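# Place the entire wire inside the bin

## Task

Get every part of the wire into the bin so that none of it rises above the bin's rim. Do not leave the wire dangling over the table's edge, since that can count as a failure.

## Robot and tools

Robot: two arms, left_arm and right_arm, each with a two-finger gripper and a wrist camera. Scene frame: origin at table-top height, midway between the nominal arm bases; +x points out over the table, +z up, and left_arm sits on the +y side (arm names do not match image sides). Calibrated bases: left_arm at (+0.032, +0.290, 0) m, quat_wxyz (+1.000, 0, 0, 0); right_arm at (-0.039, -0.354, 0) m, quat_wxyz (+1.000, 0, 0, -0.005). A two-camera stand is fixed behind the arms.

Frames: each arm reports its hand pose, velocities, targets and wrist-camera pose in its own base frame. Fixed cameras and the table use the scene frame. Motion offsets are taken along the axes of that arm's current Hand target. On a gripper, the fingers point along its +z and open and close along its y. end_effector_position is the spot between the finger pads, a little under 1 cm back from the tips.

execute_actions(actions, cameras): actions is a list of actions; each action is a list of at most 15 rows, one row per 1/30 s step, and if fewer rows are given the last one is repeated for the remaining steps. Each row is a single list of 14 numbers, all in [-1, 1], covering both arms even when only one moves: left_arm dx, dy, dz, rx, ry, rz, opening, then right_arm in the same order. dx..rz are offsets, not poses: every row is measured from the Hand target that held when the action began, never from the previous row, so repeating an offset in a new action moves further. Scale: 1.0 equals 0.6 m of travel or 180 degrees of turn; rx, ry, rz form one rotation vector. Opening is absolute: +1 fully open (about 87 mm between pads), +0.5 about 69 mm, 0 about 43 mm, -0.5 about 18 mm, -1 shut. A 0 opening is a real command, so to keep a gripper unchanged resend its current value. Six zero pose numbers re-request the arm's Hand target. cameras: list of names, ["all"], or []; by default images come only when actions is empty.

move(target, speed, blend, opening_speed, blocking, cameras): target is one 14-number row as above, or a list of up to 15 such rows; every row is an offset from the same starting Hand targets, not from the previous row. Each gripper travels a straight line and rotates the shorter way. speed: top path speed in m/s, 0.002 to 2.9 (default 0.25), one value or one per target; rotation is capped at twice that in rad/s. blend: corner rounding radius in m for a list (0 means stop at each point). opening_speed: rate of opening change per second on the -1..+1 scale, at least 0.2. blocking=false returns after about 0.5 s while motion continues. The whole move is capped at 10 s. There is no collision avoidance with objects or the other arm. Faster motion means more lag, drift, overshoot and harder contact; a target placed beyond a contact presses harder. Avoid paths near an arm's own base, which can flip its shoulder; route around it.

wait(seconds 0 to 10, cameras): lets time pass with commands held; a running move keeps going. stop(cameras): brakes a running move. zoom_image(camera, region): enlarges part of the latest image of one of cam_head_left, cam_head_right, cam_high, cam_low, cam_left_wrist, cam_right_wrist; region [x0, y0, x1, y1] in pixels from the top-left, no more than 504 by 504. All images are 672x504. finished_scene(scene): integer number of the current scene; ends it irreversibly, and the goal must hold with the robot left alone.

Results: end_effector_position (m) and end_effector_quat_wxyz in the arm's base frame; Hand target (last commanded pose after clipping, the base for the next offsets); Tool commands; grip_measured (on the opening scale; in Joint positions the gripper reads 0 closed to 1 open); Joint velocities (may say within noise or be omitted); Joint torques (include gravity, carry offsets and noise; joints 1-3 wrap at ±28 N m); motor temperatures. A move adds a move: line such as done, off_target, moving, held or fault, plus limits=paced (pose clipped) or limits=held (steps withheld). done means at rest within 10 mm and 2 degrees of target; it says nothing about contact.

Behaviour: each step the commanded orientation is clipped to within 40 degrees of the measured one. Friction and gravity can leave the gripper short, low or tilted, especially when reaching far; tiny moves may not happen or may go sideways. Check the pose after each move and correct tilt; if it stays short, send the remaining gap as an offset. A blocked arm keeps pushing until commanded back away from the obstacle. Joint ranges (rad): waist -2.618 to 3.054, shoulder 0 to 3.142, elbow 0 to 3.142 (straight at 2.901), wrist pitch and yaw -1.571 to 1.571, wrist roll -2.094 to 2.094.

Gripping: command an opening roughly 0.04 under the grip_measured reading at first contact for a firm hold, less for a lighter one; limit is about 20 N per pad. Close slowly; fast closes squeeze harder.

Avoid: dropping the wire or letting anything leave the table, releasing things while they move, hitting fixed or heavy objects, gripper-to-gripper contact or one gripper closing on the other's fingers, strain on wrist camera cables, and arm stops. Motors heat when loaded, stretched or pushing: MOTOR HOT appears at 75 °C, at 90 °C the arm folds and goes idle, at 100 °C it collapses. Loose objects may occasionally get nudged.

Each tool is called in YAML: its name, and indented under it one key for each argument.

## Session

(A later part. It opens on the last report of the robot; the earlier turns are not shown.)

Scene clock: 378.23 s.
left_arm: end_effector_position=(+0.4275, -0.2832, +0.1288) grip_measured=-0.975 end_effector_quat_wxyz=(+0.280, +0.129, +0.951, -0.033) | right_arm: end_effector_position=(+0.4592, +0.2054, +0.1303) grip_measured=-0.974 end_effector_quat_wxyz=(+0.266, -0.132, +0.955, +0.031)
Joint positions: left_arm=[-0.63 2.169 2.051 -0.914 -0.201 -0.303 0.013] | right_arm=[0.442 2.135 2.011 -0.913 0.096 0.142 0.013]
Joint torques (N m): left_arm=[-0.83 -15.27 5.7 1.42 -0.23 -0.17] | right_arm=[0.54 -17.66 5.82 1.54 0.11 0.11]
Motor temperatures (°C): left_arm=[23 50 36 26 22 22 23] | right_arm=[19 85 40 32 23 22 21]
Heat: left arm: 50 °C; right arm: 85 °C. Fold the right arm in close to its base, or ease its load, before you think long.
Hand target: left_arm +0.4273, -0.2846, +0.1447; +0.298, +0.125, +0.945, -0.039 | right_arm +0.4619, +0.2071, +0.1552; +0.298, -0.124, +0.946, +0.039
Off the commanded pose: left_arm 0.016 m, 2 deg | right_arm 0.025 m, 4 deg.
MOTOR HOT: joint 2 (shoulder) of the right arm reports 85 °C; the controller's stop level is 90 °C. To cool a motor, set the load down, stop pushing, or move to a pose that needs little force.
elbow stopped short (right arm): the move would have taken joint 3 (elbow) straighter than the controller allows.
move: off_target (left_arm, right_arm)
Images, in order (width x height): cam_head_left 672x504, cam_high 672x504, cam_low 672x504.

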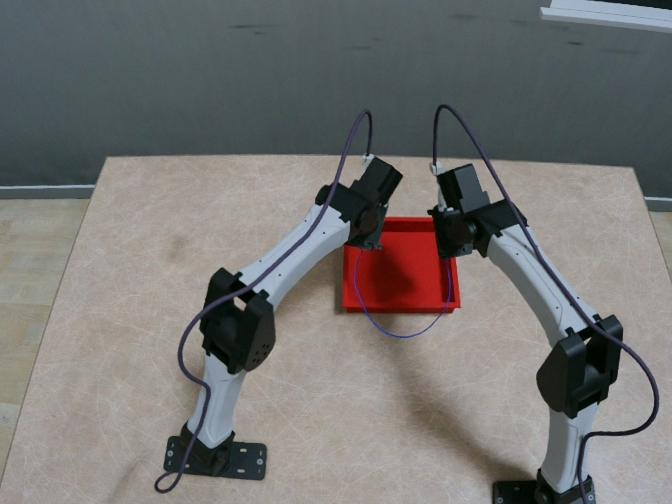

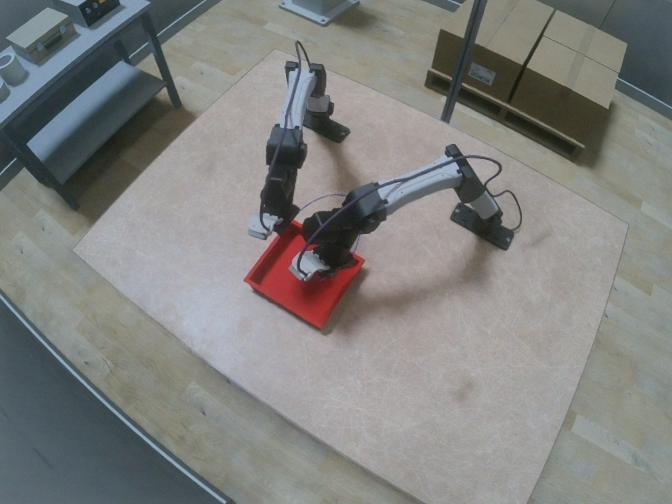

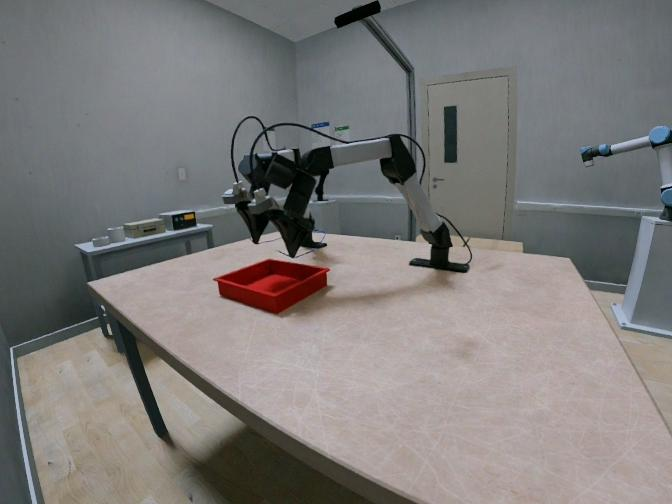

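move:
  target: [0.165,-0.06,-0.157,0,0,0,-1,0.192,0.069,-0.175,0,0,0,-1]
  cameras: ["cam_head_left"]
  speed: 0.25

Scene clock: 385.27 s.
left_arm: end_effector_position=(+0.2899, -0.2877, +0.1605) grip_measured=-0.975 end_effector_quat_wxyz=(+0.294, +0.129, +0.946, -0.040) | right_arm: end_effector_position=(+0.3033, +0.2083, +0.1684) grip_measured=-0.974 end_effector_quat_wxyz=(+0.287, -0.131, +0.948, +0.036)
Joint positions: left_arm=[-0.872 1.742 1.578 -0.891 -0.326 -0.515 0.013] | right_arm=[0.671 1.572 1.424 -0.875 0.222 0.334 0.013]
Joint torques (N m): left_arm=[-0.53 -10.17 5.74 1.17 -0.32 -0.14] | right_arm=[0.59 -9.88 5.87 1.31 0.16 0.11]
Motor temperatures (°C): left_arm=[23 51 36 26 22 22 23] | right_arm=[19 79 39 32 23 22 21]
Heat: left arm: 51 °C; right arm: 79 °C. Fold the right arm in close to its base, or ease its load, before you think long.
Hand target: left_arm +0.2875, -0.2843, +0.1649; +0.298, +0.125, +0.945, -0.039 | right_arm +0.3018, +0.2072, +0.1753; +0.298, -0.124, +0.946, +0.039
Off the commanded pose: left_arm 0.006 m, 1 deg | right_arm 0.007 m, 2 deg.
MOTOR HOT: still on. Joint 2 (shoulder) of the right arm reports 79 °C.
move: done
Images, in order (width x height): cam_head_left 672x504.

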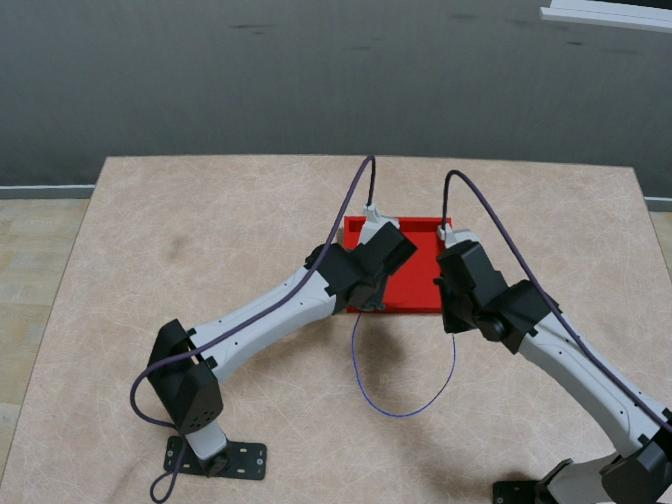

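move:
  target: [0.2225,0.319,-0.064,-0.127,0.1656,-0.403,-1,0.0225,-0.1638,0.076,0.1032,0.1756,0.3274,-1]
  cameras: ["cam_head_left","cam_low"]
  speed: 0.25

Scene clock: 421.80 s.
left_arm: end_effector_position=(+0.2148, -0.0659, +0.1175) grip_measured=-0.975 end_effector_quat_wxyz=(+0.004, -0.494, +0.869, +0.002) | right_arm: end_effector_position=(+0.3361, +0.1144, +0.1252) grip_measured=-0.974 end_effector_quat_wxyz=(-0.003, +0.384, +0.923, -0.006)
Joint positions: left_arm=[-0.133 1.438 1.167 -1.297 -0.008 -1.167 0.013] | right_arm=[0.231 1.988 1.826 -1.422 0.006 1.019 0.013]
Joint torques (N m): left_arm=[0.34 -6.24 4.89 0.18 -0.01 -0.14] | right_arm=[0.03 -9.31 8.92 0.16 -0.01 0.15]
Motor temperatures (°C): left_arm=[23 47 37 25 22 22 23] | right_arm=[19 57 39 32 23 22 21]
Heat: left arm: 47 °C; right arm: 57 °C.
Hand target: left_arm +0.2103, -0.0654, +0.1198; +0.000, -0.500, +0.866, +0.000 | right_arm +0.3418, +0.1162, +0.1302; +0.000, +0.390, +0.921, +0.000
Off the commanded pose: left_arm 0.005 m, 1 deg | right_arm 0.008 m, 1 deg.
MOTOR HOT: cleared for the motors of the right arm.
move: done
Images, in order (width x height): cam_head_left 672x504, cam_low 672x504.

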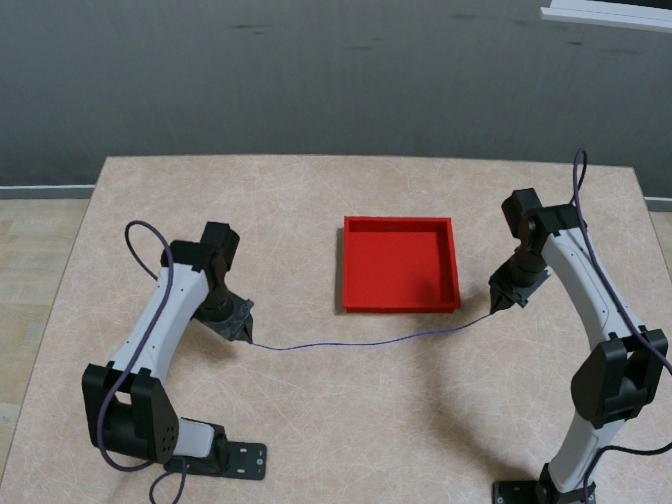

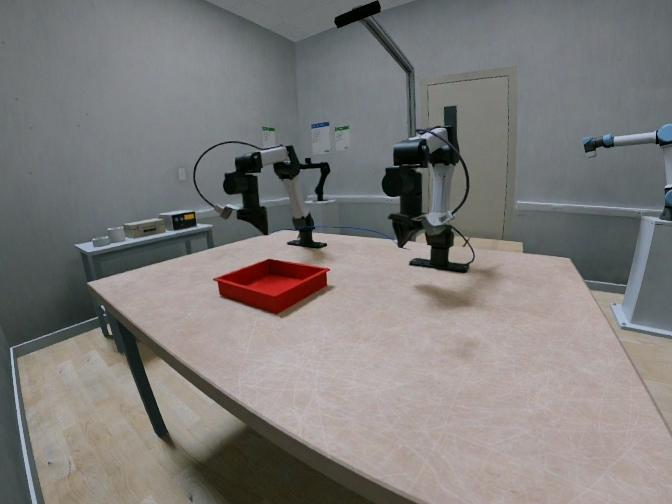

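move:
  target: [0,0,0.1625,0,0,-0.11,-1,-0.024,-0.023,0.167,0,0,0.16,-1]
  cameras: ["cam_head_left","cam_left_wrist","cam_right_wrist"]
  speed: 0.12

Scene clock: 434.93 s.
left_arm: end_effector_position=(+0.2098, -0.0659, +0.0248) grip_measured=-0.975 end_effector_quat_wxyz=(+0.003, -0.635, +0.772, +0.001) | right_arm: end_effector_position=(+0.3362, +0.0967, +0.0194) grip_measured=-0.974 end_effector_quat_wxyz=(-0.015, +0.600, +0.800, -0.018)
Joint positions: left_arm=[-0.119 1.447 0.795 -0.916 -0.006 -1.496 0.013] | right_arm=[0.163 1.988 1.398 -1.027 0.003 1.45 0.013]
Joint torques (N m): left_arm=[0.42 -3.74 4.6 0.5 -0.05 -0.13] | right_arm=[-0.24 -13.74 4.59 0.32 0.01 0.12]
Heat: left arm: 44 °C; right arm: 53 °C.
Hand target: left_arm +0.2104, -0.0654, +0.0223; +0.000, -0.641, +0.767, +0.000 | right_arm +0.3419, +0.0963, +0.0299; +0.000, +0.607, +0.795, +0.000
Off the commanded pose: left_arm 0.003 m, 1 deg | right_arm 0.012 m, 3 deg.
move: off_target (right_arm)
Images, in order (width x height): cam_head_left 672x504, cam_left_wrist 672x504, cam_right_wrist 672x504.

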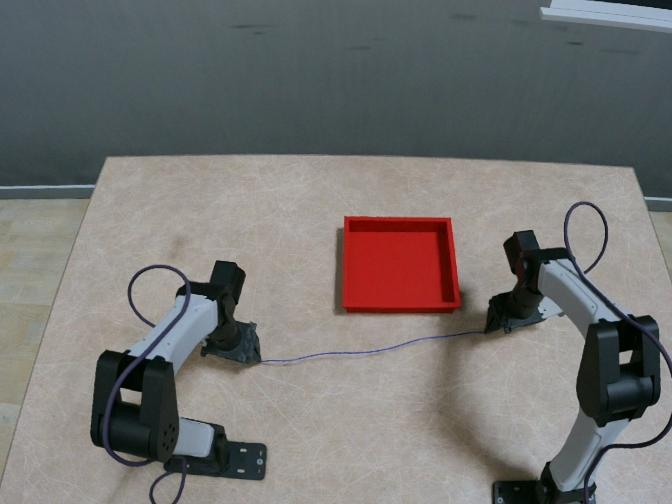

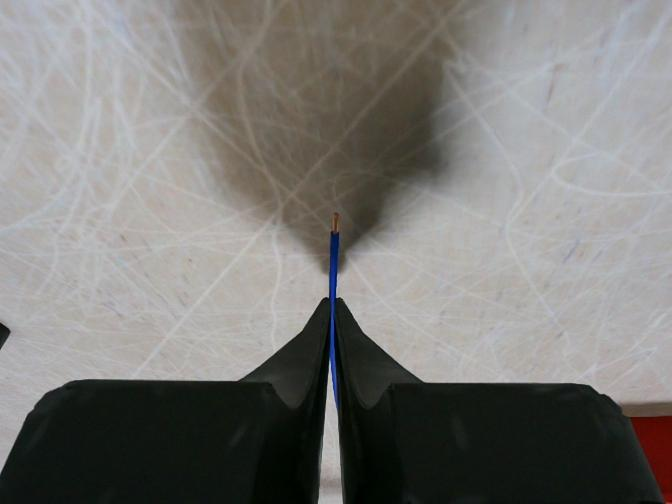

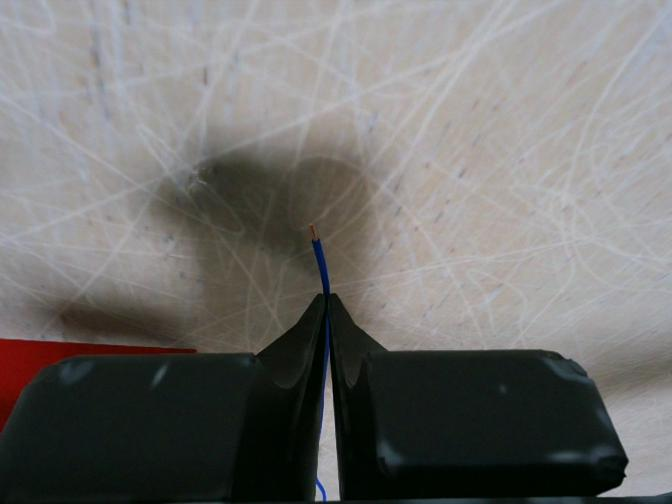

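move:
  target:
    - [0,0,0.022,0,0,0,-1,0,0,0.017,0,0,0,-1]
    - [0,0,0.022,0,0,0,-0.6,0,0,0.017,0,0,0,-0.6]
    - [0,0,-0.1,0,0,0,-0.6,0,0,-0.1,0,0,0,-0.6]
  cameras: ["all"]
  speed: 0.08
  opening_speed: 0.3

Scene clock: 444.40 s.
left_arm: end_effector_position=(+0.2065, -0.0657, +0.0747) grip_measured=-0.600 end_effector_quat_wxyz=(-0.005, -0.636, +0.772, +0.009) | right_arm: end_effector_position=(+0.3327, +0.0961, +0.0681) grip_measured=-0.600 end_effector_quat_wxyz=(-0.020, +0.600, +0.799, -0.024)
Joint positions: left_arm=[-0.119 1.393 0.957 -1.154 -0.005 -1.497 0.2] | right_arm=[0.163 1.942 1.532 -1.223 0.003 1.451 0.2]
Joint torques (N m): left_arm=[0.43 -5.34 6.97 0.12 -0.08 -0.16] | right_arm=[-0.21 -13.94 8.54 0.03 0.01 0.13]
Motor temperatures (°C): left_arm=[23 42 36 24 22 22 23] | right_arm=[18 52 39 30 23 22 21]
Heat: left arm: 42 °C; right arm: 52 °C.
Hand target: left_arm +0.2102, -0.0654, +0.0822; +0.000, -0.641, +0.767, +0.000 | right_arm +0.3419, +0.0962, +0.0899; +0.000, +0.607, +0.795, +0.000
Off the commanded pose: left_arm 0.008 m, 1 deg | right_arm 0.024 m, 4 deg.
move: off_target (right_arm)

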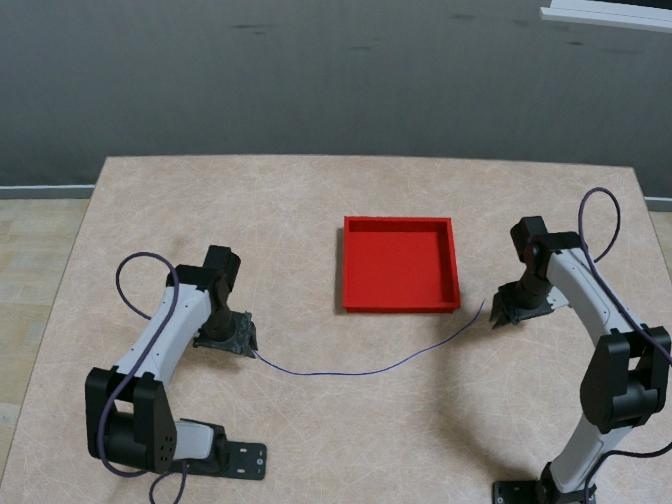

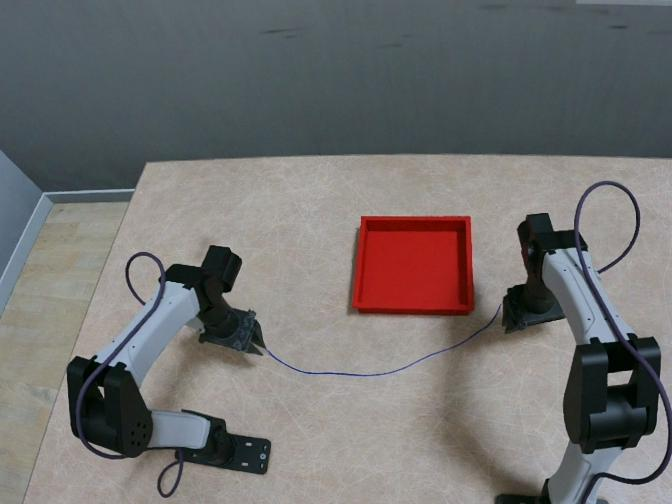

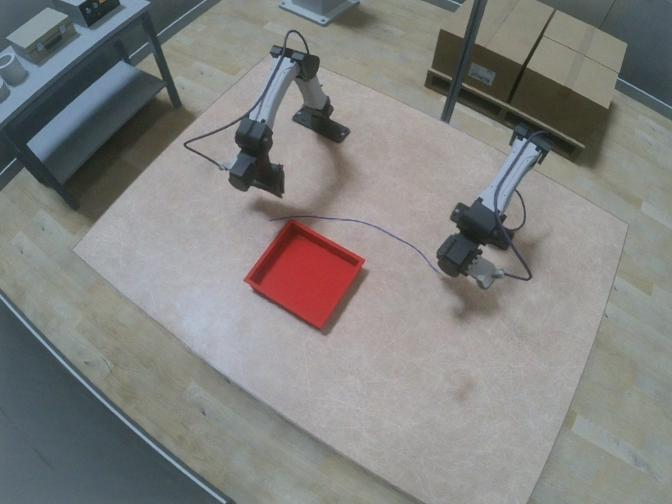

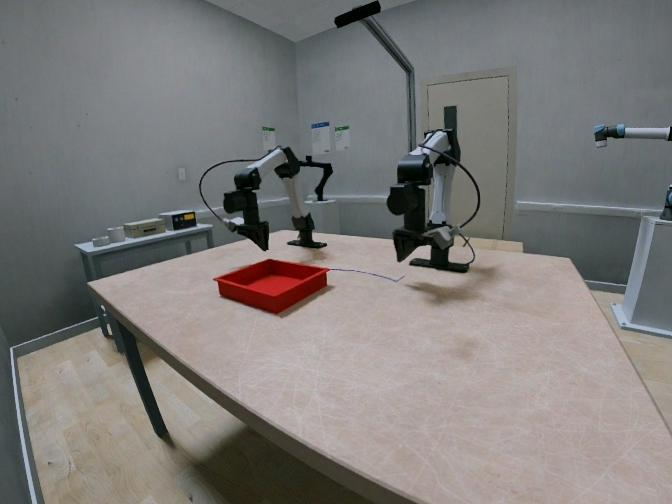

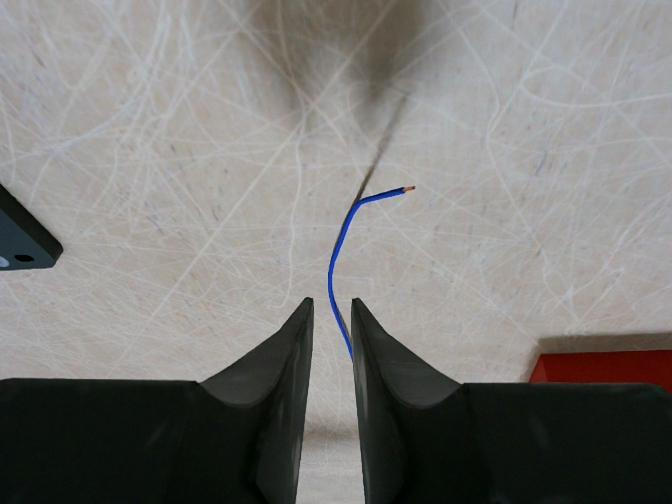

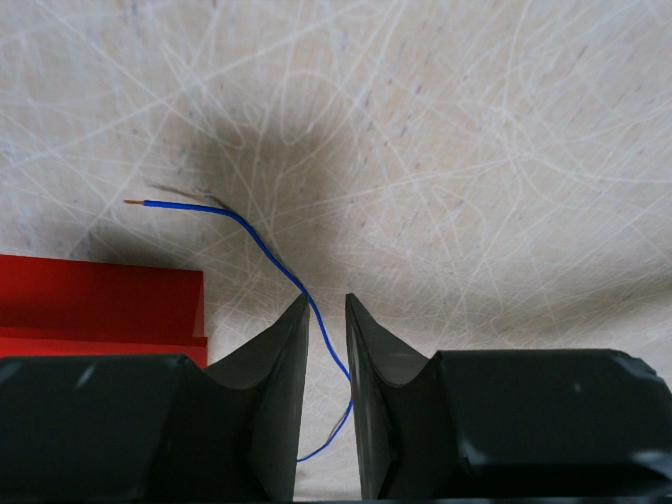

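move:
  target: [0.033,-0.006,-0.033,0,0,0.556,0,0,0,-0.033,0,0,-0.556,0]
  speed: 0.5

Scene clock: 483.77 s.
left_arm: end_effector_position=(+0.2080, -0.0829, +0.0986) grip_measured=+0.000 end_effector_quat_wxyz=(+0.000, +0.170, +0.985, +0.002) | right_arm: end_effector_position=(+0.3364, +0.0933, +0.1068) grip_measured=+0.000 end_effector_quat_wxyz=(-0.005, -0.213, +0.977, -0.002)
Joint positions: left_arm=[-0.376 1.553 1.196 -1.215 -0.005 -0.035 0.5] | right_arm=[0.289 2.045 1.835 -1.37 0.003 -0.141 0.5]
Joint torques (N m): left_arm=[-0.7 -4.97 7.35 0.23 0.02 -0.05] | right_arm=[0.59 -9.44 8.99 0.22 -0.04 -0.07]
Motor temperatures (°C): left_arm=[23 38 38 24 22 22 22] | right_arm=[18 55 42 29 23 22 20]
Heat: left arm: 38 °C; right arm: 55 °C.
Hand target: left_arm +0.2103, -0.0856, +0.1021; +0.000, +0.176, +0.984, +0.000 | right_arm +0.3419, +0.0963, +0.1098; +0.000, -0.219, +0.976, +0.000
Off the commanded pose: left_arm 0.005 m, 1 deg | right_arm 0.007 m, 1 deg.
move: done

move:
  target: [0.004,-0.0447,0.087,0,0,0.528,0,-0.0633,0.0617,0.092,0,0,-0.554,0]
  speed: 0.5
  cameras: ["cam_head_left","cam_left_wrist","cam_right_wrist"]

Scene clock: 492.37 s.
left_arm: end_effector_position=(+0.1979, -0.1075, +0.0484) grip_measured=+0.000 end_effector_quat_wxyz=(-0.011, +0.842, +0.540, -0.001) | right_arm: end_effector_position=(+0.3539, +0.1414, +0.0398) grip_measured=+0.000 end_effector_quat_wxyz=(+0.027, +0.884, -0.467, -0.016)
Joint positions: left_arm=[-0.681 1.486 0.927 -1.033 -0.005 1.319 0.5] | right_arm=[0.49 2.062 1.593 -1.165 0.003 -1.678 0.5]
Joint torques (N m): left_arm=[-0.53 -6.31 4.53 0.38 0.07 -0.01] | right_arm=[0.43 -15.35 4.85 0.39 -0.09 -0.11]
Heat: left arm: 38 °C; right arm: 54 °C.
Hand target: left_arm +0.1988, -0.1099, +0.0498; +0.000, +0.845, +0.535, +0.000 | right_arm +0.3603, +0.1460, +0.0545; +0.000, +0.887, -0.461, +0.000
Off the commanded pose: left_arm 0.003 m, 1 deg | right_arm 0.017 m, 4 deg.
move: off_target (right_arm)
Images, in order (width x height): cam_head_left 672x504, cam_left_wrist 672x504, cam_right_wrist 672x504.

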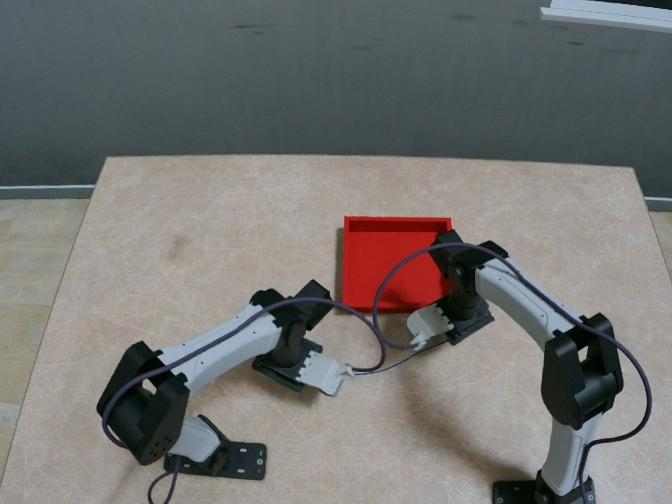

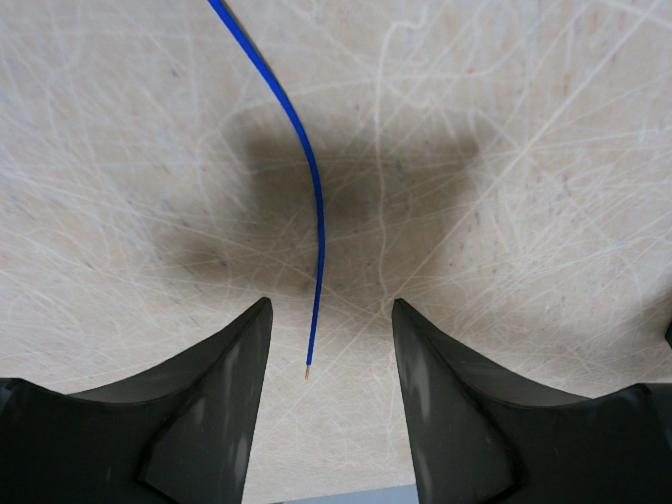

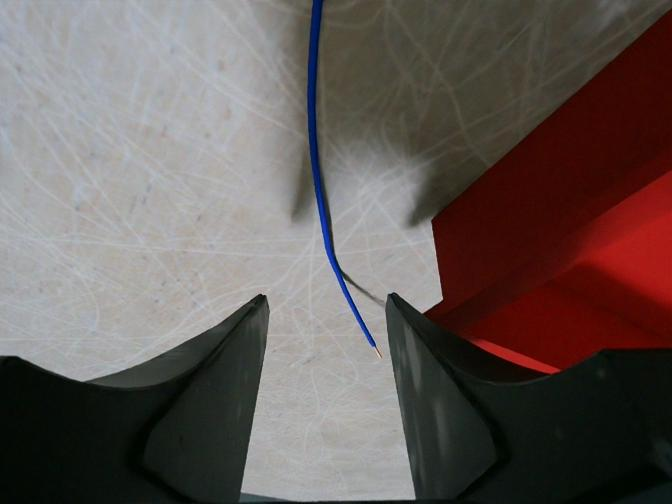

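move:
  target: [0.05,0.01,0.045,0,0,0,-0.4,0.04,0.0,0.035,0,0,0.0,-0.5]
  speed: 0.1
  cameras: ["cam_left_wrist","cam_right_wrist"]

Scene clock: 505.90 s.
left_arm: end_effector_position=(+0.2162, -0.0858, +0.0260) grip_measured=-0.400 end_effector_quat_wxyz=(-0.001, +0.844, +0.536, +0.002) | right_arm: end_effector_position=(+0.3717, +0.1256, +0.0307) grip_measured=-0.500 end_effector_quat_wxyz=(+0.009, +0.885, -0.465, -0.005)
Joint positions: left_arm=[-0.56 1.505 0.85 -0.915 -0.005 1.451 0.3] | right_arm=[0.432 2.062 1.557 -1.085 0.003 -1.743 0.25]
Joint torques (N m): left_arm=[0.39 -4.12 4.62 0.47 0.06 0.05] | right_arm=[0.1 -12.11 4.77 0.36 -0.09 -0.08]
Motor temperatures (°C): left_arm=[23 37 37 23 22 22 22] | right_arm=[18 55 41 29 23 21 20]
Heat: left arm: 37 °C; right arm: 55 °C.
Hand target: left_arm +0.2171, -0.0853, +0.0229; +0.000, +0.845, +0.535, +0.000 | right_arm +0.3741, +0.1265, +0.0335; +0.000, +0.887, -0.461, +0.000
Off the commanded pose: left_arm 0.003 m, 0 deg | right_arm 0.004 m, 1 deg.
move: done
Images, in order (width x height): cam_left_wrist 672x504, cam_right_wrist 672x504.

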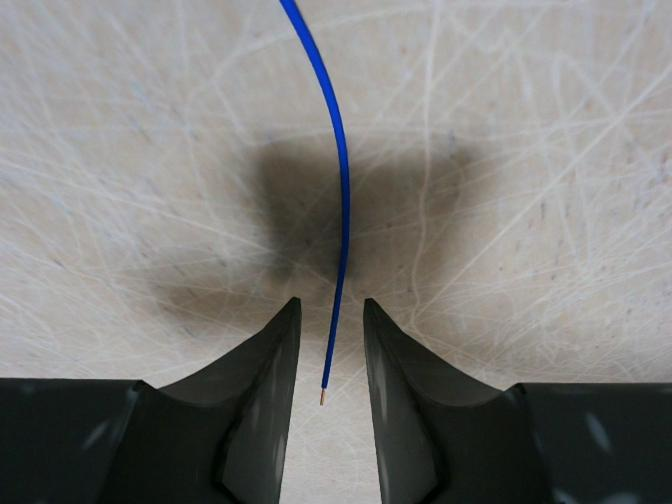

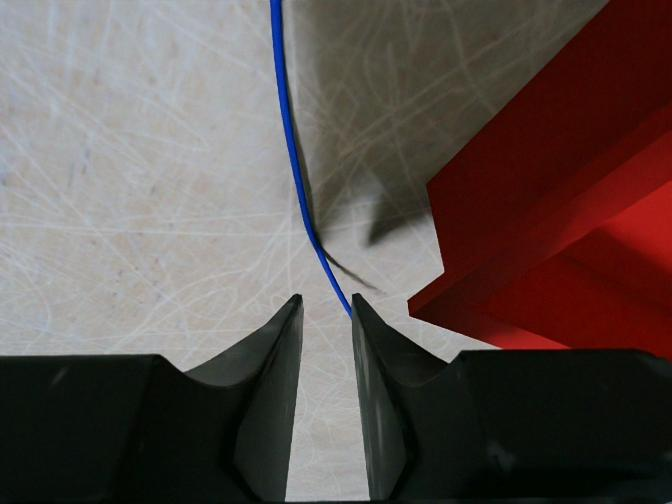

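move:
  target: [0.017,-0.01,0.025,0,0,0,-0.4,0.01,0.009,0.03,0,0,0.0,-0.5]
  speed: 0.06
  cameras: ["cam_left_wrist","cam_right_wrist"]

Scene clock: 512.67 s.
left_arm: end_effector_position=(+0.2137, -0.0737, +0.0127) grip_measured=-0.400 end_effector_quat_wxyz=(-0.004, +0.844, +0.536, +0.000) | right_arm: end_effector_position=(+0.3703, +0.1188, +0.0142) grip_measured=-0.500 end_effector_quat_wxyz=(+0.007, +0.886, -0.463, -0.004)
Joint positions: left_arm=[-0.521 1.505 0.792 -0.865 -0.005 1.489 0.3] | right_arm=[0.417 2.062 1.488 -1.013 0.003 -1.761 0.25]
Joint torques (N m): left_arm=[0.68 -3.82 3.92 0.58 0.04 0.07] | right_arm=[-0.21 -11.52 4.74 0.37 -0.09 -0.07]
Motor temperatures (°C): left_arm=[23 37 37 23 22 22 22] | right_arm=[18 55 40 29 23 21 20]
Heat: left arm: 37 °C; right arm: 55 °C.
Hand target: left_arm +0.2160, -0.0735, +0.0078; +0.000, +0.845, +0.535, +0.000 | right_arm +0.3731, +0.1183, +0.0155; +0.000, +0.887, -0.461, +0.000
Off the commanded pose: left_arm 0.005 m, 1 deg | right_arm 0.003 m, 1 deg.
move: done
Images, in order (width x height): cam_left_wrist 672x504, cam_right_wrist 672x504.

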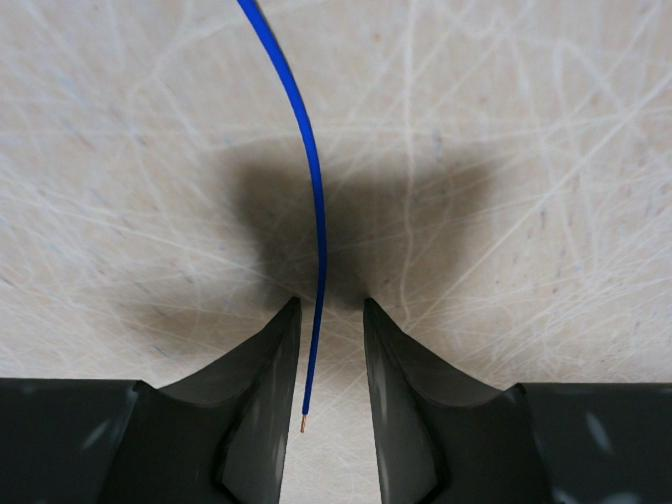

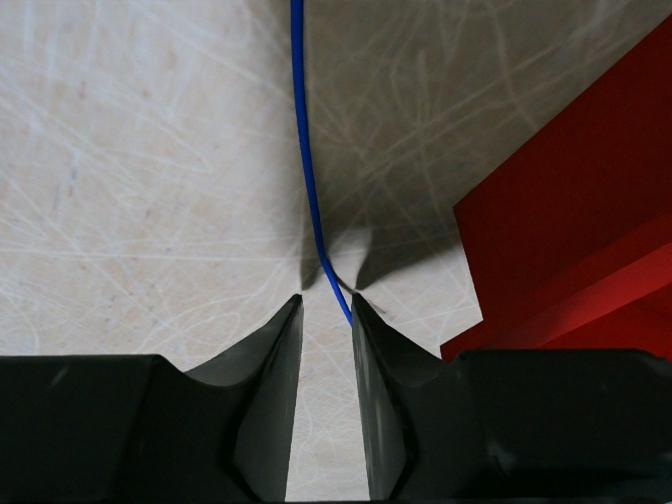

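move:
  target:
    - [0,0.006,0.009,0,0,0,-0.4,0.0,-0.006,0.016,0,0,0.0,-0.5]
    - [0,0.006,0.009,0,0,0,-1,0.0,-0.006,0.016,0,0,0.0,-1]
  speed: 0.03
  opening_speed: 0.8
  cameras: ["cam_left_wrist","cam_right_wrist"]

Scene clock: 520.77 s.
left_arm: end_effector_position=(+0.2223, -0.0776, +0.0119) grip_measured=-0.969 end_effector_quat_wxyz=(+0.010, +0.845, +0.534, +0.011) | right_arm: end_effector_position=(+0.3767, +0.1216, +0.0144) grip_measured=-1.000 end_effector_quat_wxyz=(-0.004, +0.886, -0.463, +0.005)
Joint positions: left_arm=[-0.521 1.51 0.792 -0.826 -0.01 1.495 0.016] | right_arm=[0.417 2.062 1.488 -0.986 0.003 -1.761 0]
Joint torques (N m): left_arm=[0.81 -2.19 3.82 0.5 0.13 -0.01] | right_arm=[-0.02 -9.1 4.48 0.44 -0.1 -0.06]
Heat: left arm: 36 °C; right arm: 54 °C.
Hand target: left_arm +0.2192, -0.0751, +0.0024; +0.000, +0.845, +0.535, +0.000 | right_arm +0.3761, +0.1205, +0.0059; +0.000, +0.887, -0.461, +0.000
Off the commanded pose: left_arm 0.010 m, 2 deg | right_arm 0.009 m, 1 deg.
move: done; target 2's new opening was sent with left_arm's hand 0.011 m and 1 deg from that target
Images, in order (width x height): cam_left_wrist 672x504, cam_right_wrist 672x504.

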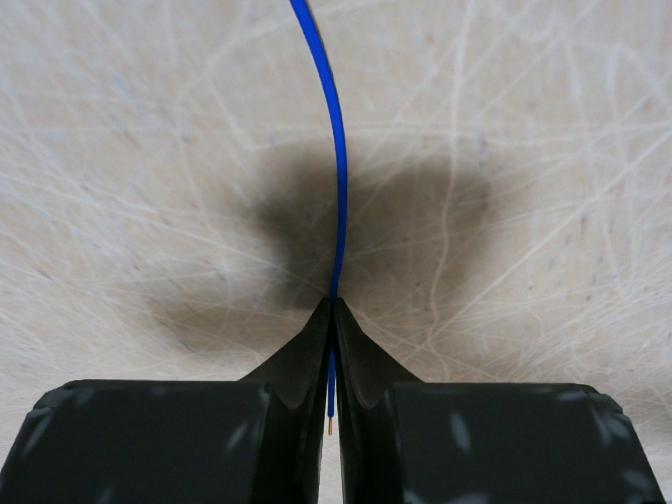

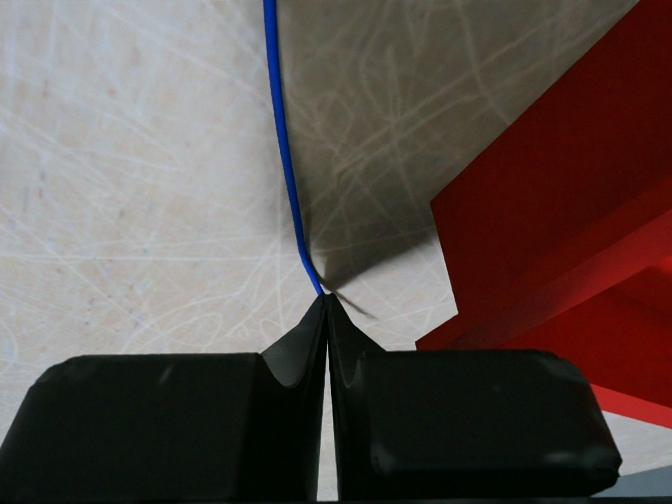

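move:
  target:
    - [0,0.0,0,0,0,0,-1,0.0,0.007,0.01,0,0,0.0,-0.5]
    - [0,0.0,0,0,0,0,-1,0.0,0.007,0.024,0,0,0.0,-0.5]
    - [0,0.0,0,0,0,0,-1,0.0,0.007,0.024,0,0,0.0,-1]
  speed: 0.03
  opening_speed: 0.8
  cameras: ["cam_right_wrist"]

Scene clock: 532.47 s.
left_arm: end_effector_position=(+0.2223, -0.0776, +0.0119) grip_measured=-0.969 end_effector_quat_wxyz=(+0.010, +0.845, +0.534, +0.011) | right_arm: end_effector_position=(+0.3751, +0.1173, +0.0067) grip_measured=-0.972 end_effector_quat_wxyz=(+0.003, +0.886, -0.463, +0.012)
Joint positions: left_arm=[-0.521 1.51 0.792 -0.826 -0.01 1.495 0.016] | right_arm=[0.417 2.062 1.452 -0.95 0.022 -1.762 0.014]
Joint torques (N m): left_arm=[0.8 -2.1 3.88 0.49 0.11 0] | right_arm=[-0.25 -8.51 2.95 0.67 -0.26 -0.07]
Heat: left arm: 36 °C; right arm: 52 °C.
Hand target: left_arm +0.2192, -0.0751, +0.0024; +0.000, +0.845, +0.535, +0.000 | right_arm +0.3726, +0.1180, -0.0085; +0.000, +0.887, -0.461, +0.000
Off the commanded pose: left_arm 0.010 m, 2 deg | right_arm 0.015 m, 1 deg.
move: off_target (right_arm); target 3's new opening was sent with right_arm's hand 0.015 m and 1 deg from that target
Images, in order (width x height): cam_right_wrist 672x504.

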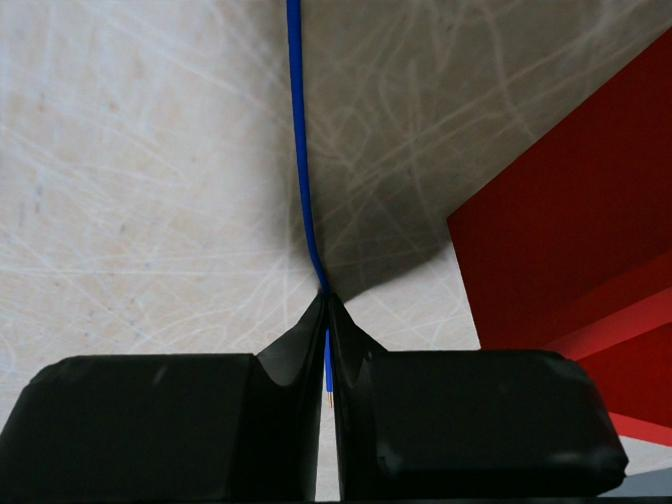

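move:
  target:
    - [0,0.0,-0.1,0,0,0,-1,0.0,0,-0.12,0,0,0.0,-1]
    - [-0.078,0.09,-0.229,0,0,-0.389,-1,-0.051,0.076,-0.272,0,0,0.444,-1]
  speed: [0.1,0.3]
  cameras: ["all"]

Scene clock: 544.63 s.
left_arm: end_effector_position=(+0.2470, -0.1373, +0.1372) grip_measured=-0.969 end_effector_quat_wxyz=(+0.000, +0.387, +0.922, +0.003) | right_arm: end_effector_position=(+0.3143, +0.1156, +0.1326) grip_measured=-0.972 end_effector_quat_wxyz=(-0.034, -0.391, +0.920, -0.003)
Joint positions: left_arm=[-0.548 1.765 1.581 -1.387 -0.007 0.247 0.016] | right_arm=[0.403 2.04 1.918 -1.518 0.005 -0.399 0.014]
Joint torques (N m): left_arm=[-0.49 -6.84 7.39 0.21 0.04 -0.11] | right_arm=[-0.16 -15.3 8.79 0.09 -0.07 0.1]
Heat: left arm: 36 °C; right arm: 52 °C.
Hand target: left_arm +0.2479, -0.1405, +0.1399; +0.000, +0.385, +0.923, +0.000 | right_arm +0.3177, +0.1168, +0.1548; +0.000, -0.384, +0.923, +0.000
Off the commanded pose: left_arm 0.004 m, 0 deg | right_arm 0.022 m, 4 deg.
move: off_target (right_arm)

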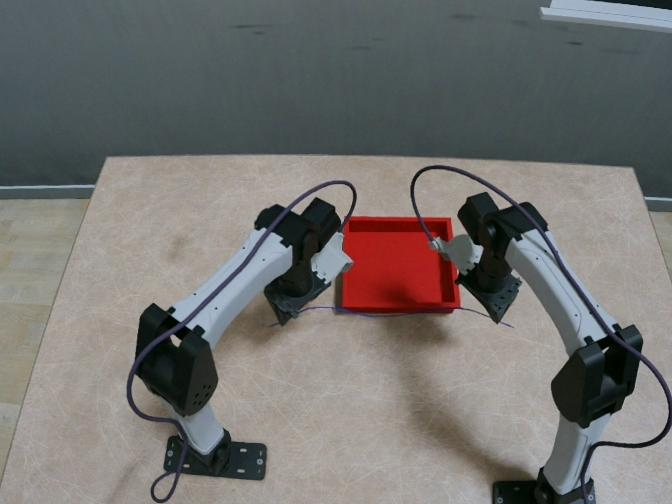

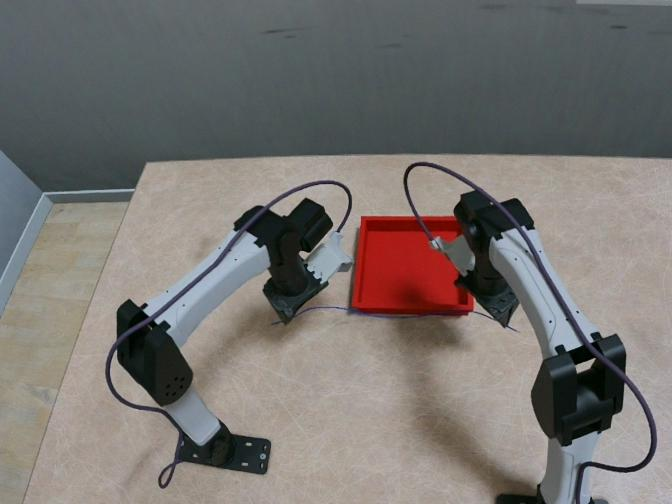

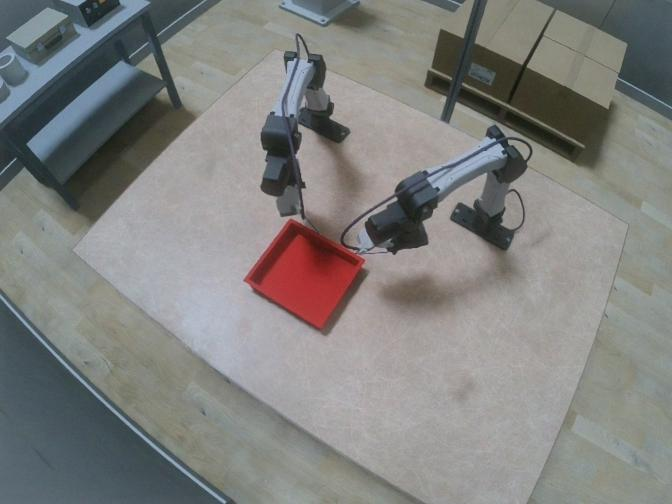

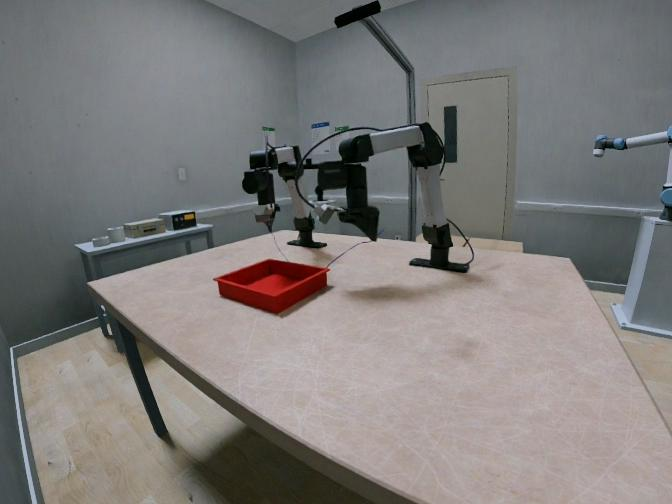

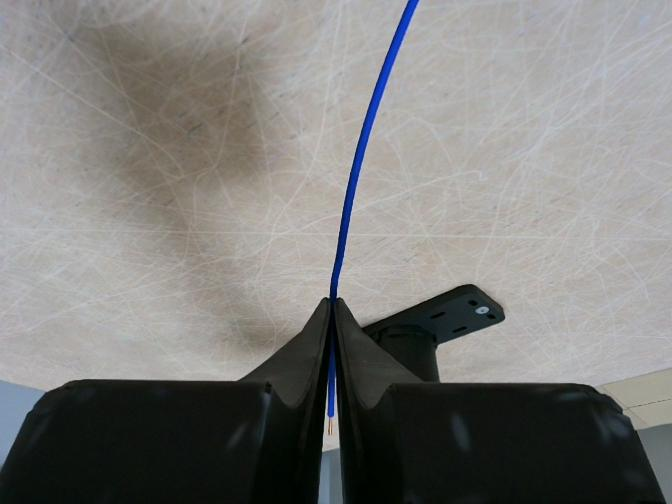

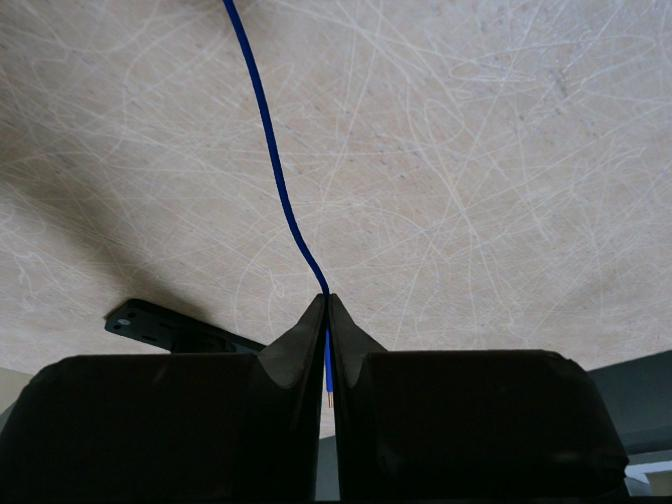

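move:
  target: [-0.277,-0.0515,-0.083,0,0,-0.361,-1,-0.2127,-0.0102,-0.075,0,0,0.361,-1]
  speed: 0.2
  cameras: ["all"]

Scene clock: 557.60 s.
left_arm: end_effector_position=(+0.3434, -0.2757, +0.1887) grip_measured=-0.969 end_effector_quat_wxyz=(+0.080, -0.179, +0.977, -0.085) | right_arm: end_effector_position=(+0.4072, +0.2021, +0.1961) grip_measured=-0.972 end_effector_quat_wxyz=(+0.121, +0.176, +0.973, +0.086)
Joint positions: left_arm=[-0.595 2.214 2.434 -1.557 0.01 -0.959 0.016] | right_arm=[0.393 2.291 2.599 -1.581 -0.012 0.753 0.014]
Joint torques (N m): left_arm=[-0.81 -10.03 7.04 0.67 0.02 -0.14] | right_arm=[-0.28 -11.14 8.25 0.81 -0.07 0.11]
Heat: left arm: 36 °C; right arm: 54 °C.
Hand target: left_arm +0.3428, -0.2803, +0.1897; +0.000, -0.171, +0.985, +0.000 | right_arm +0.4121, +0.2029, +0.1997; +0.000, +0.172, +0.985, +0.000
Off the commanded pose: left_arm 0.005 m, 13 deg | right_arm 0.006 m, 17 deg.
joint sent to its limit (left arm) — joint 4 (wrist pitch), lower limit. The joint targets are off in orientation, not in position.
joint sent to its limit (right arm) — joint 4 (wrist pitch), lower limit. The joint targets are off in orientation, not in position.
move: off_target (left_arm, right_arm)

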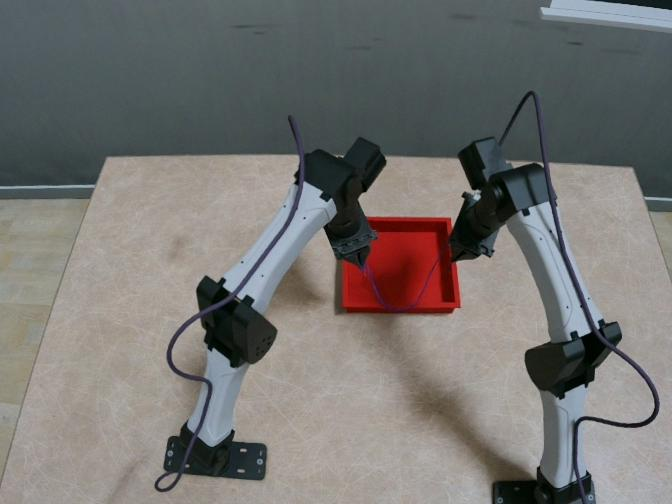

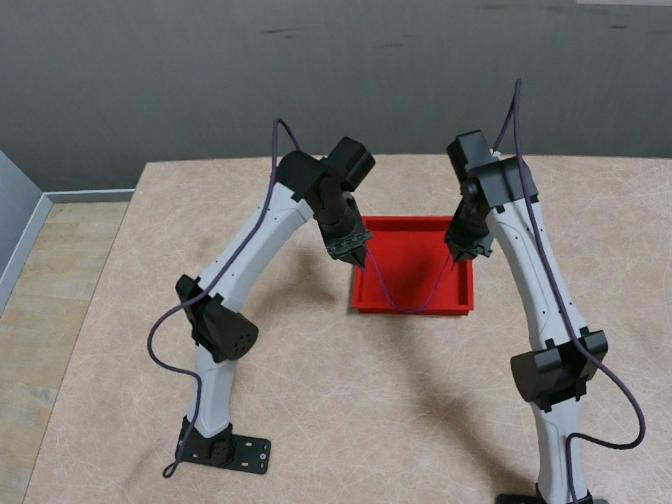

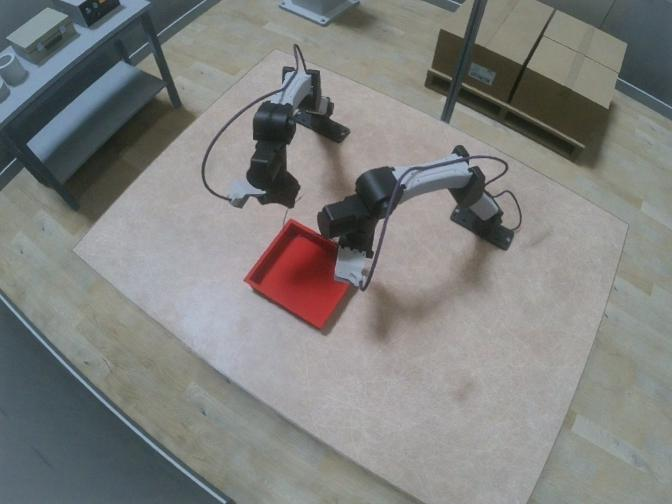

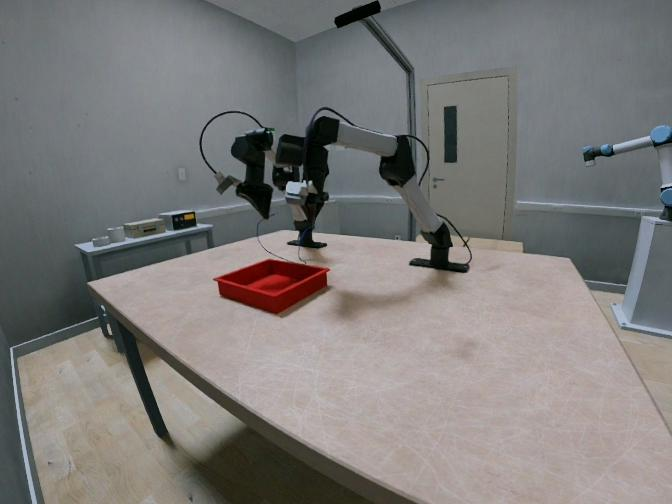

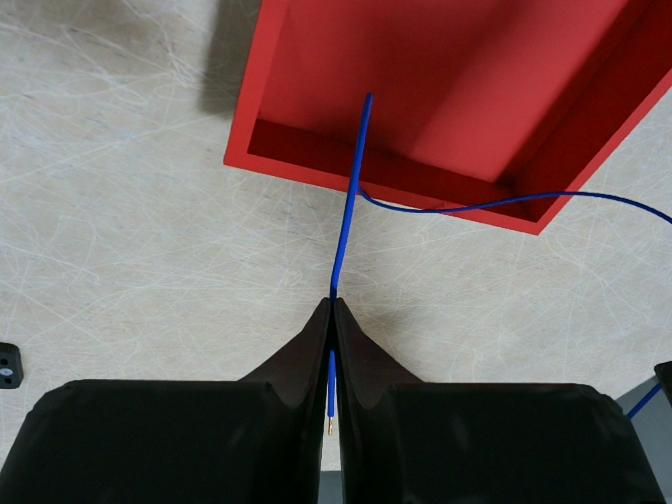

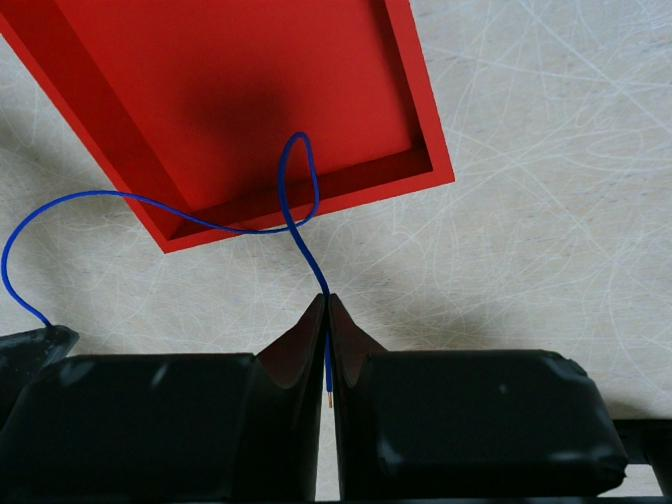

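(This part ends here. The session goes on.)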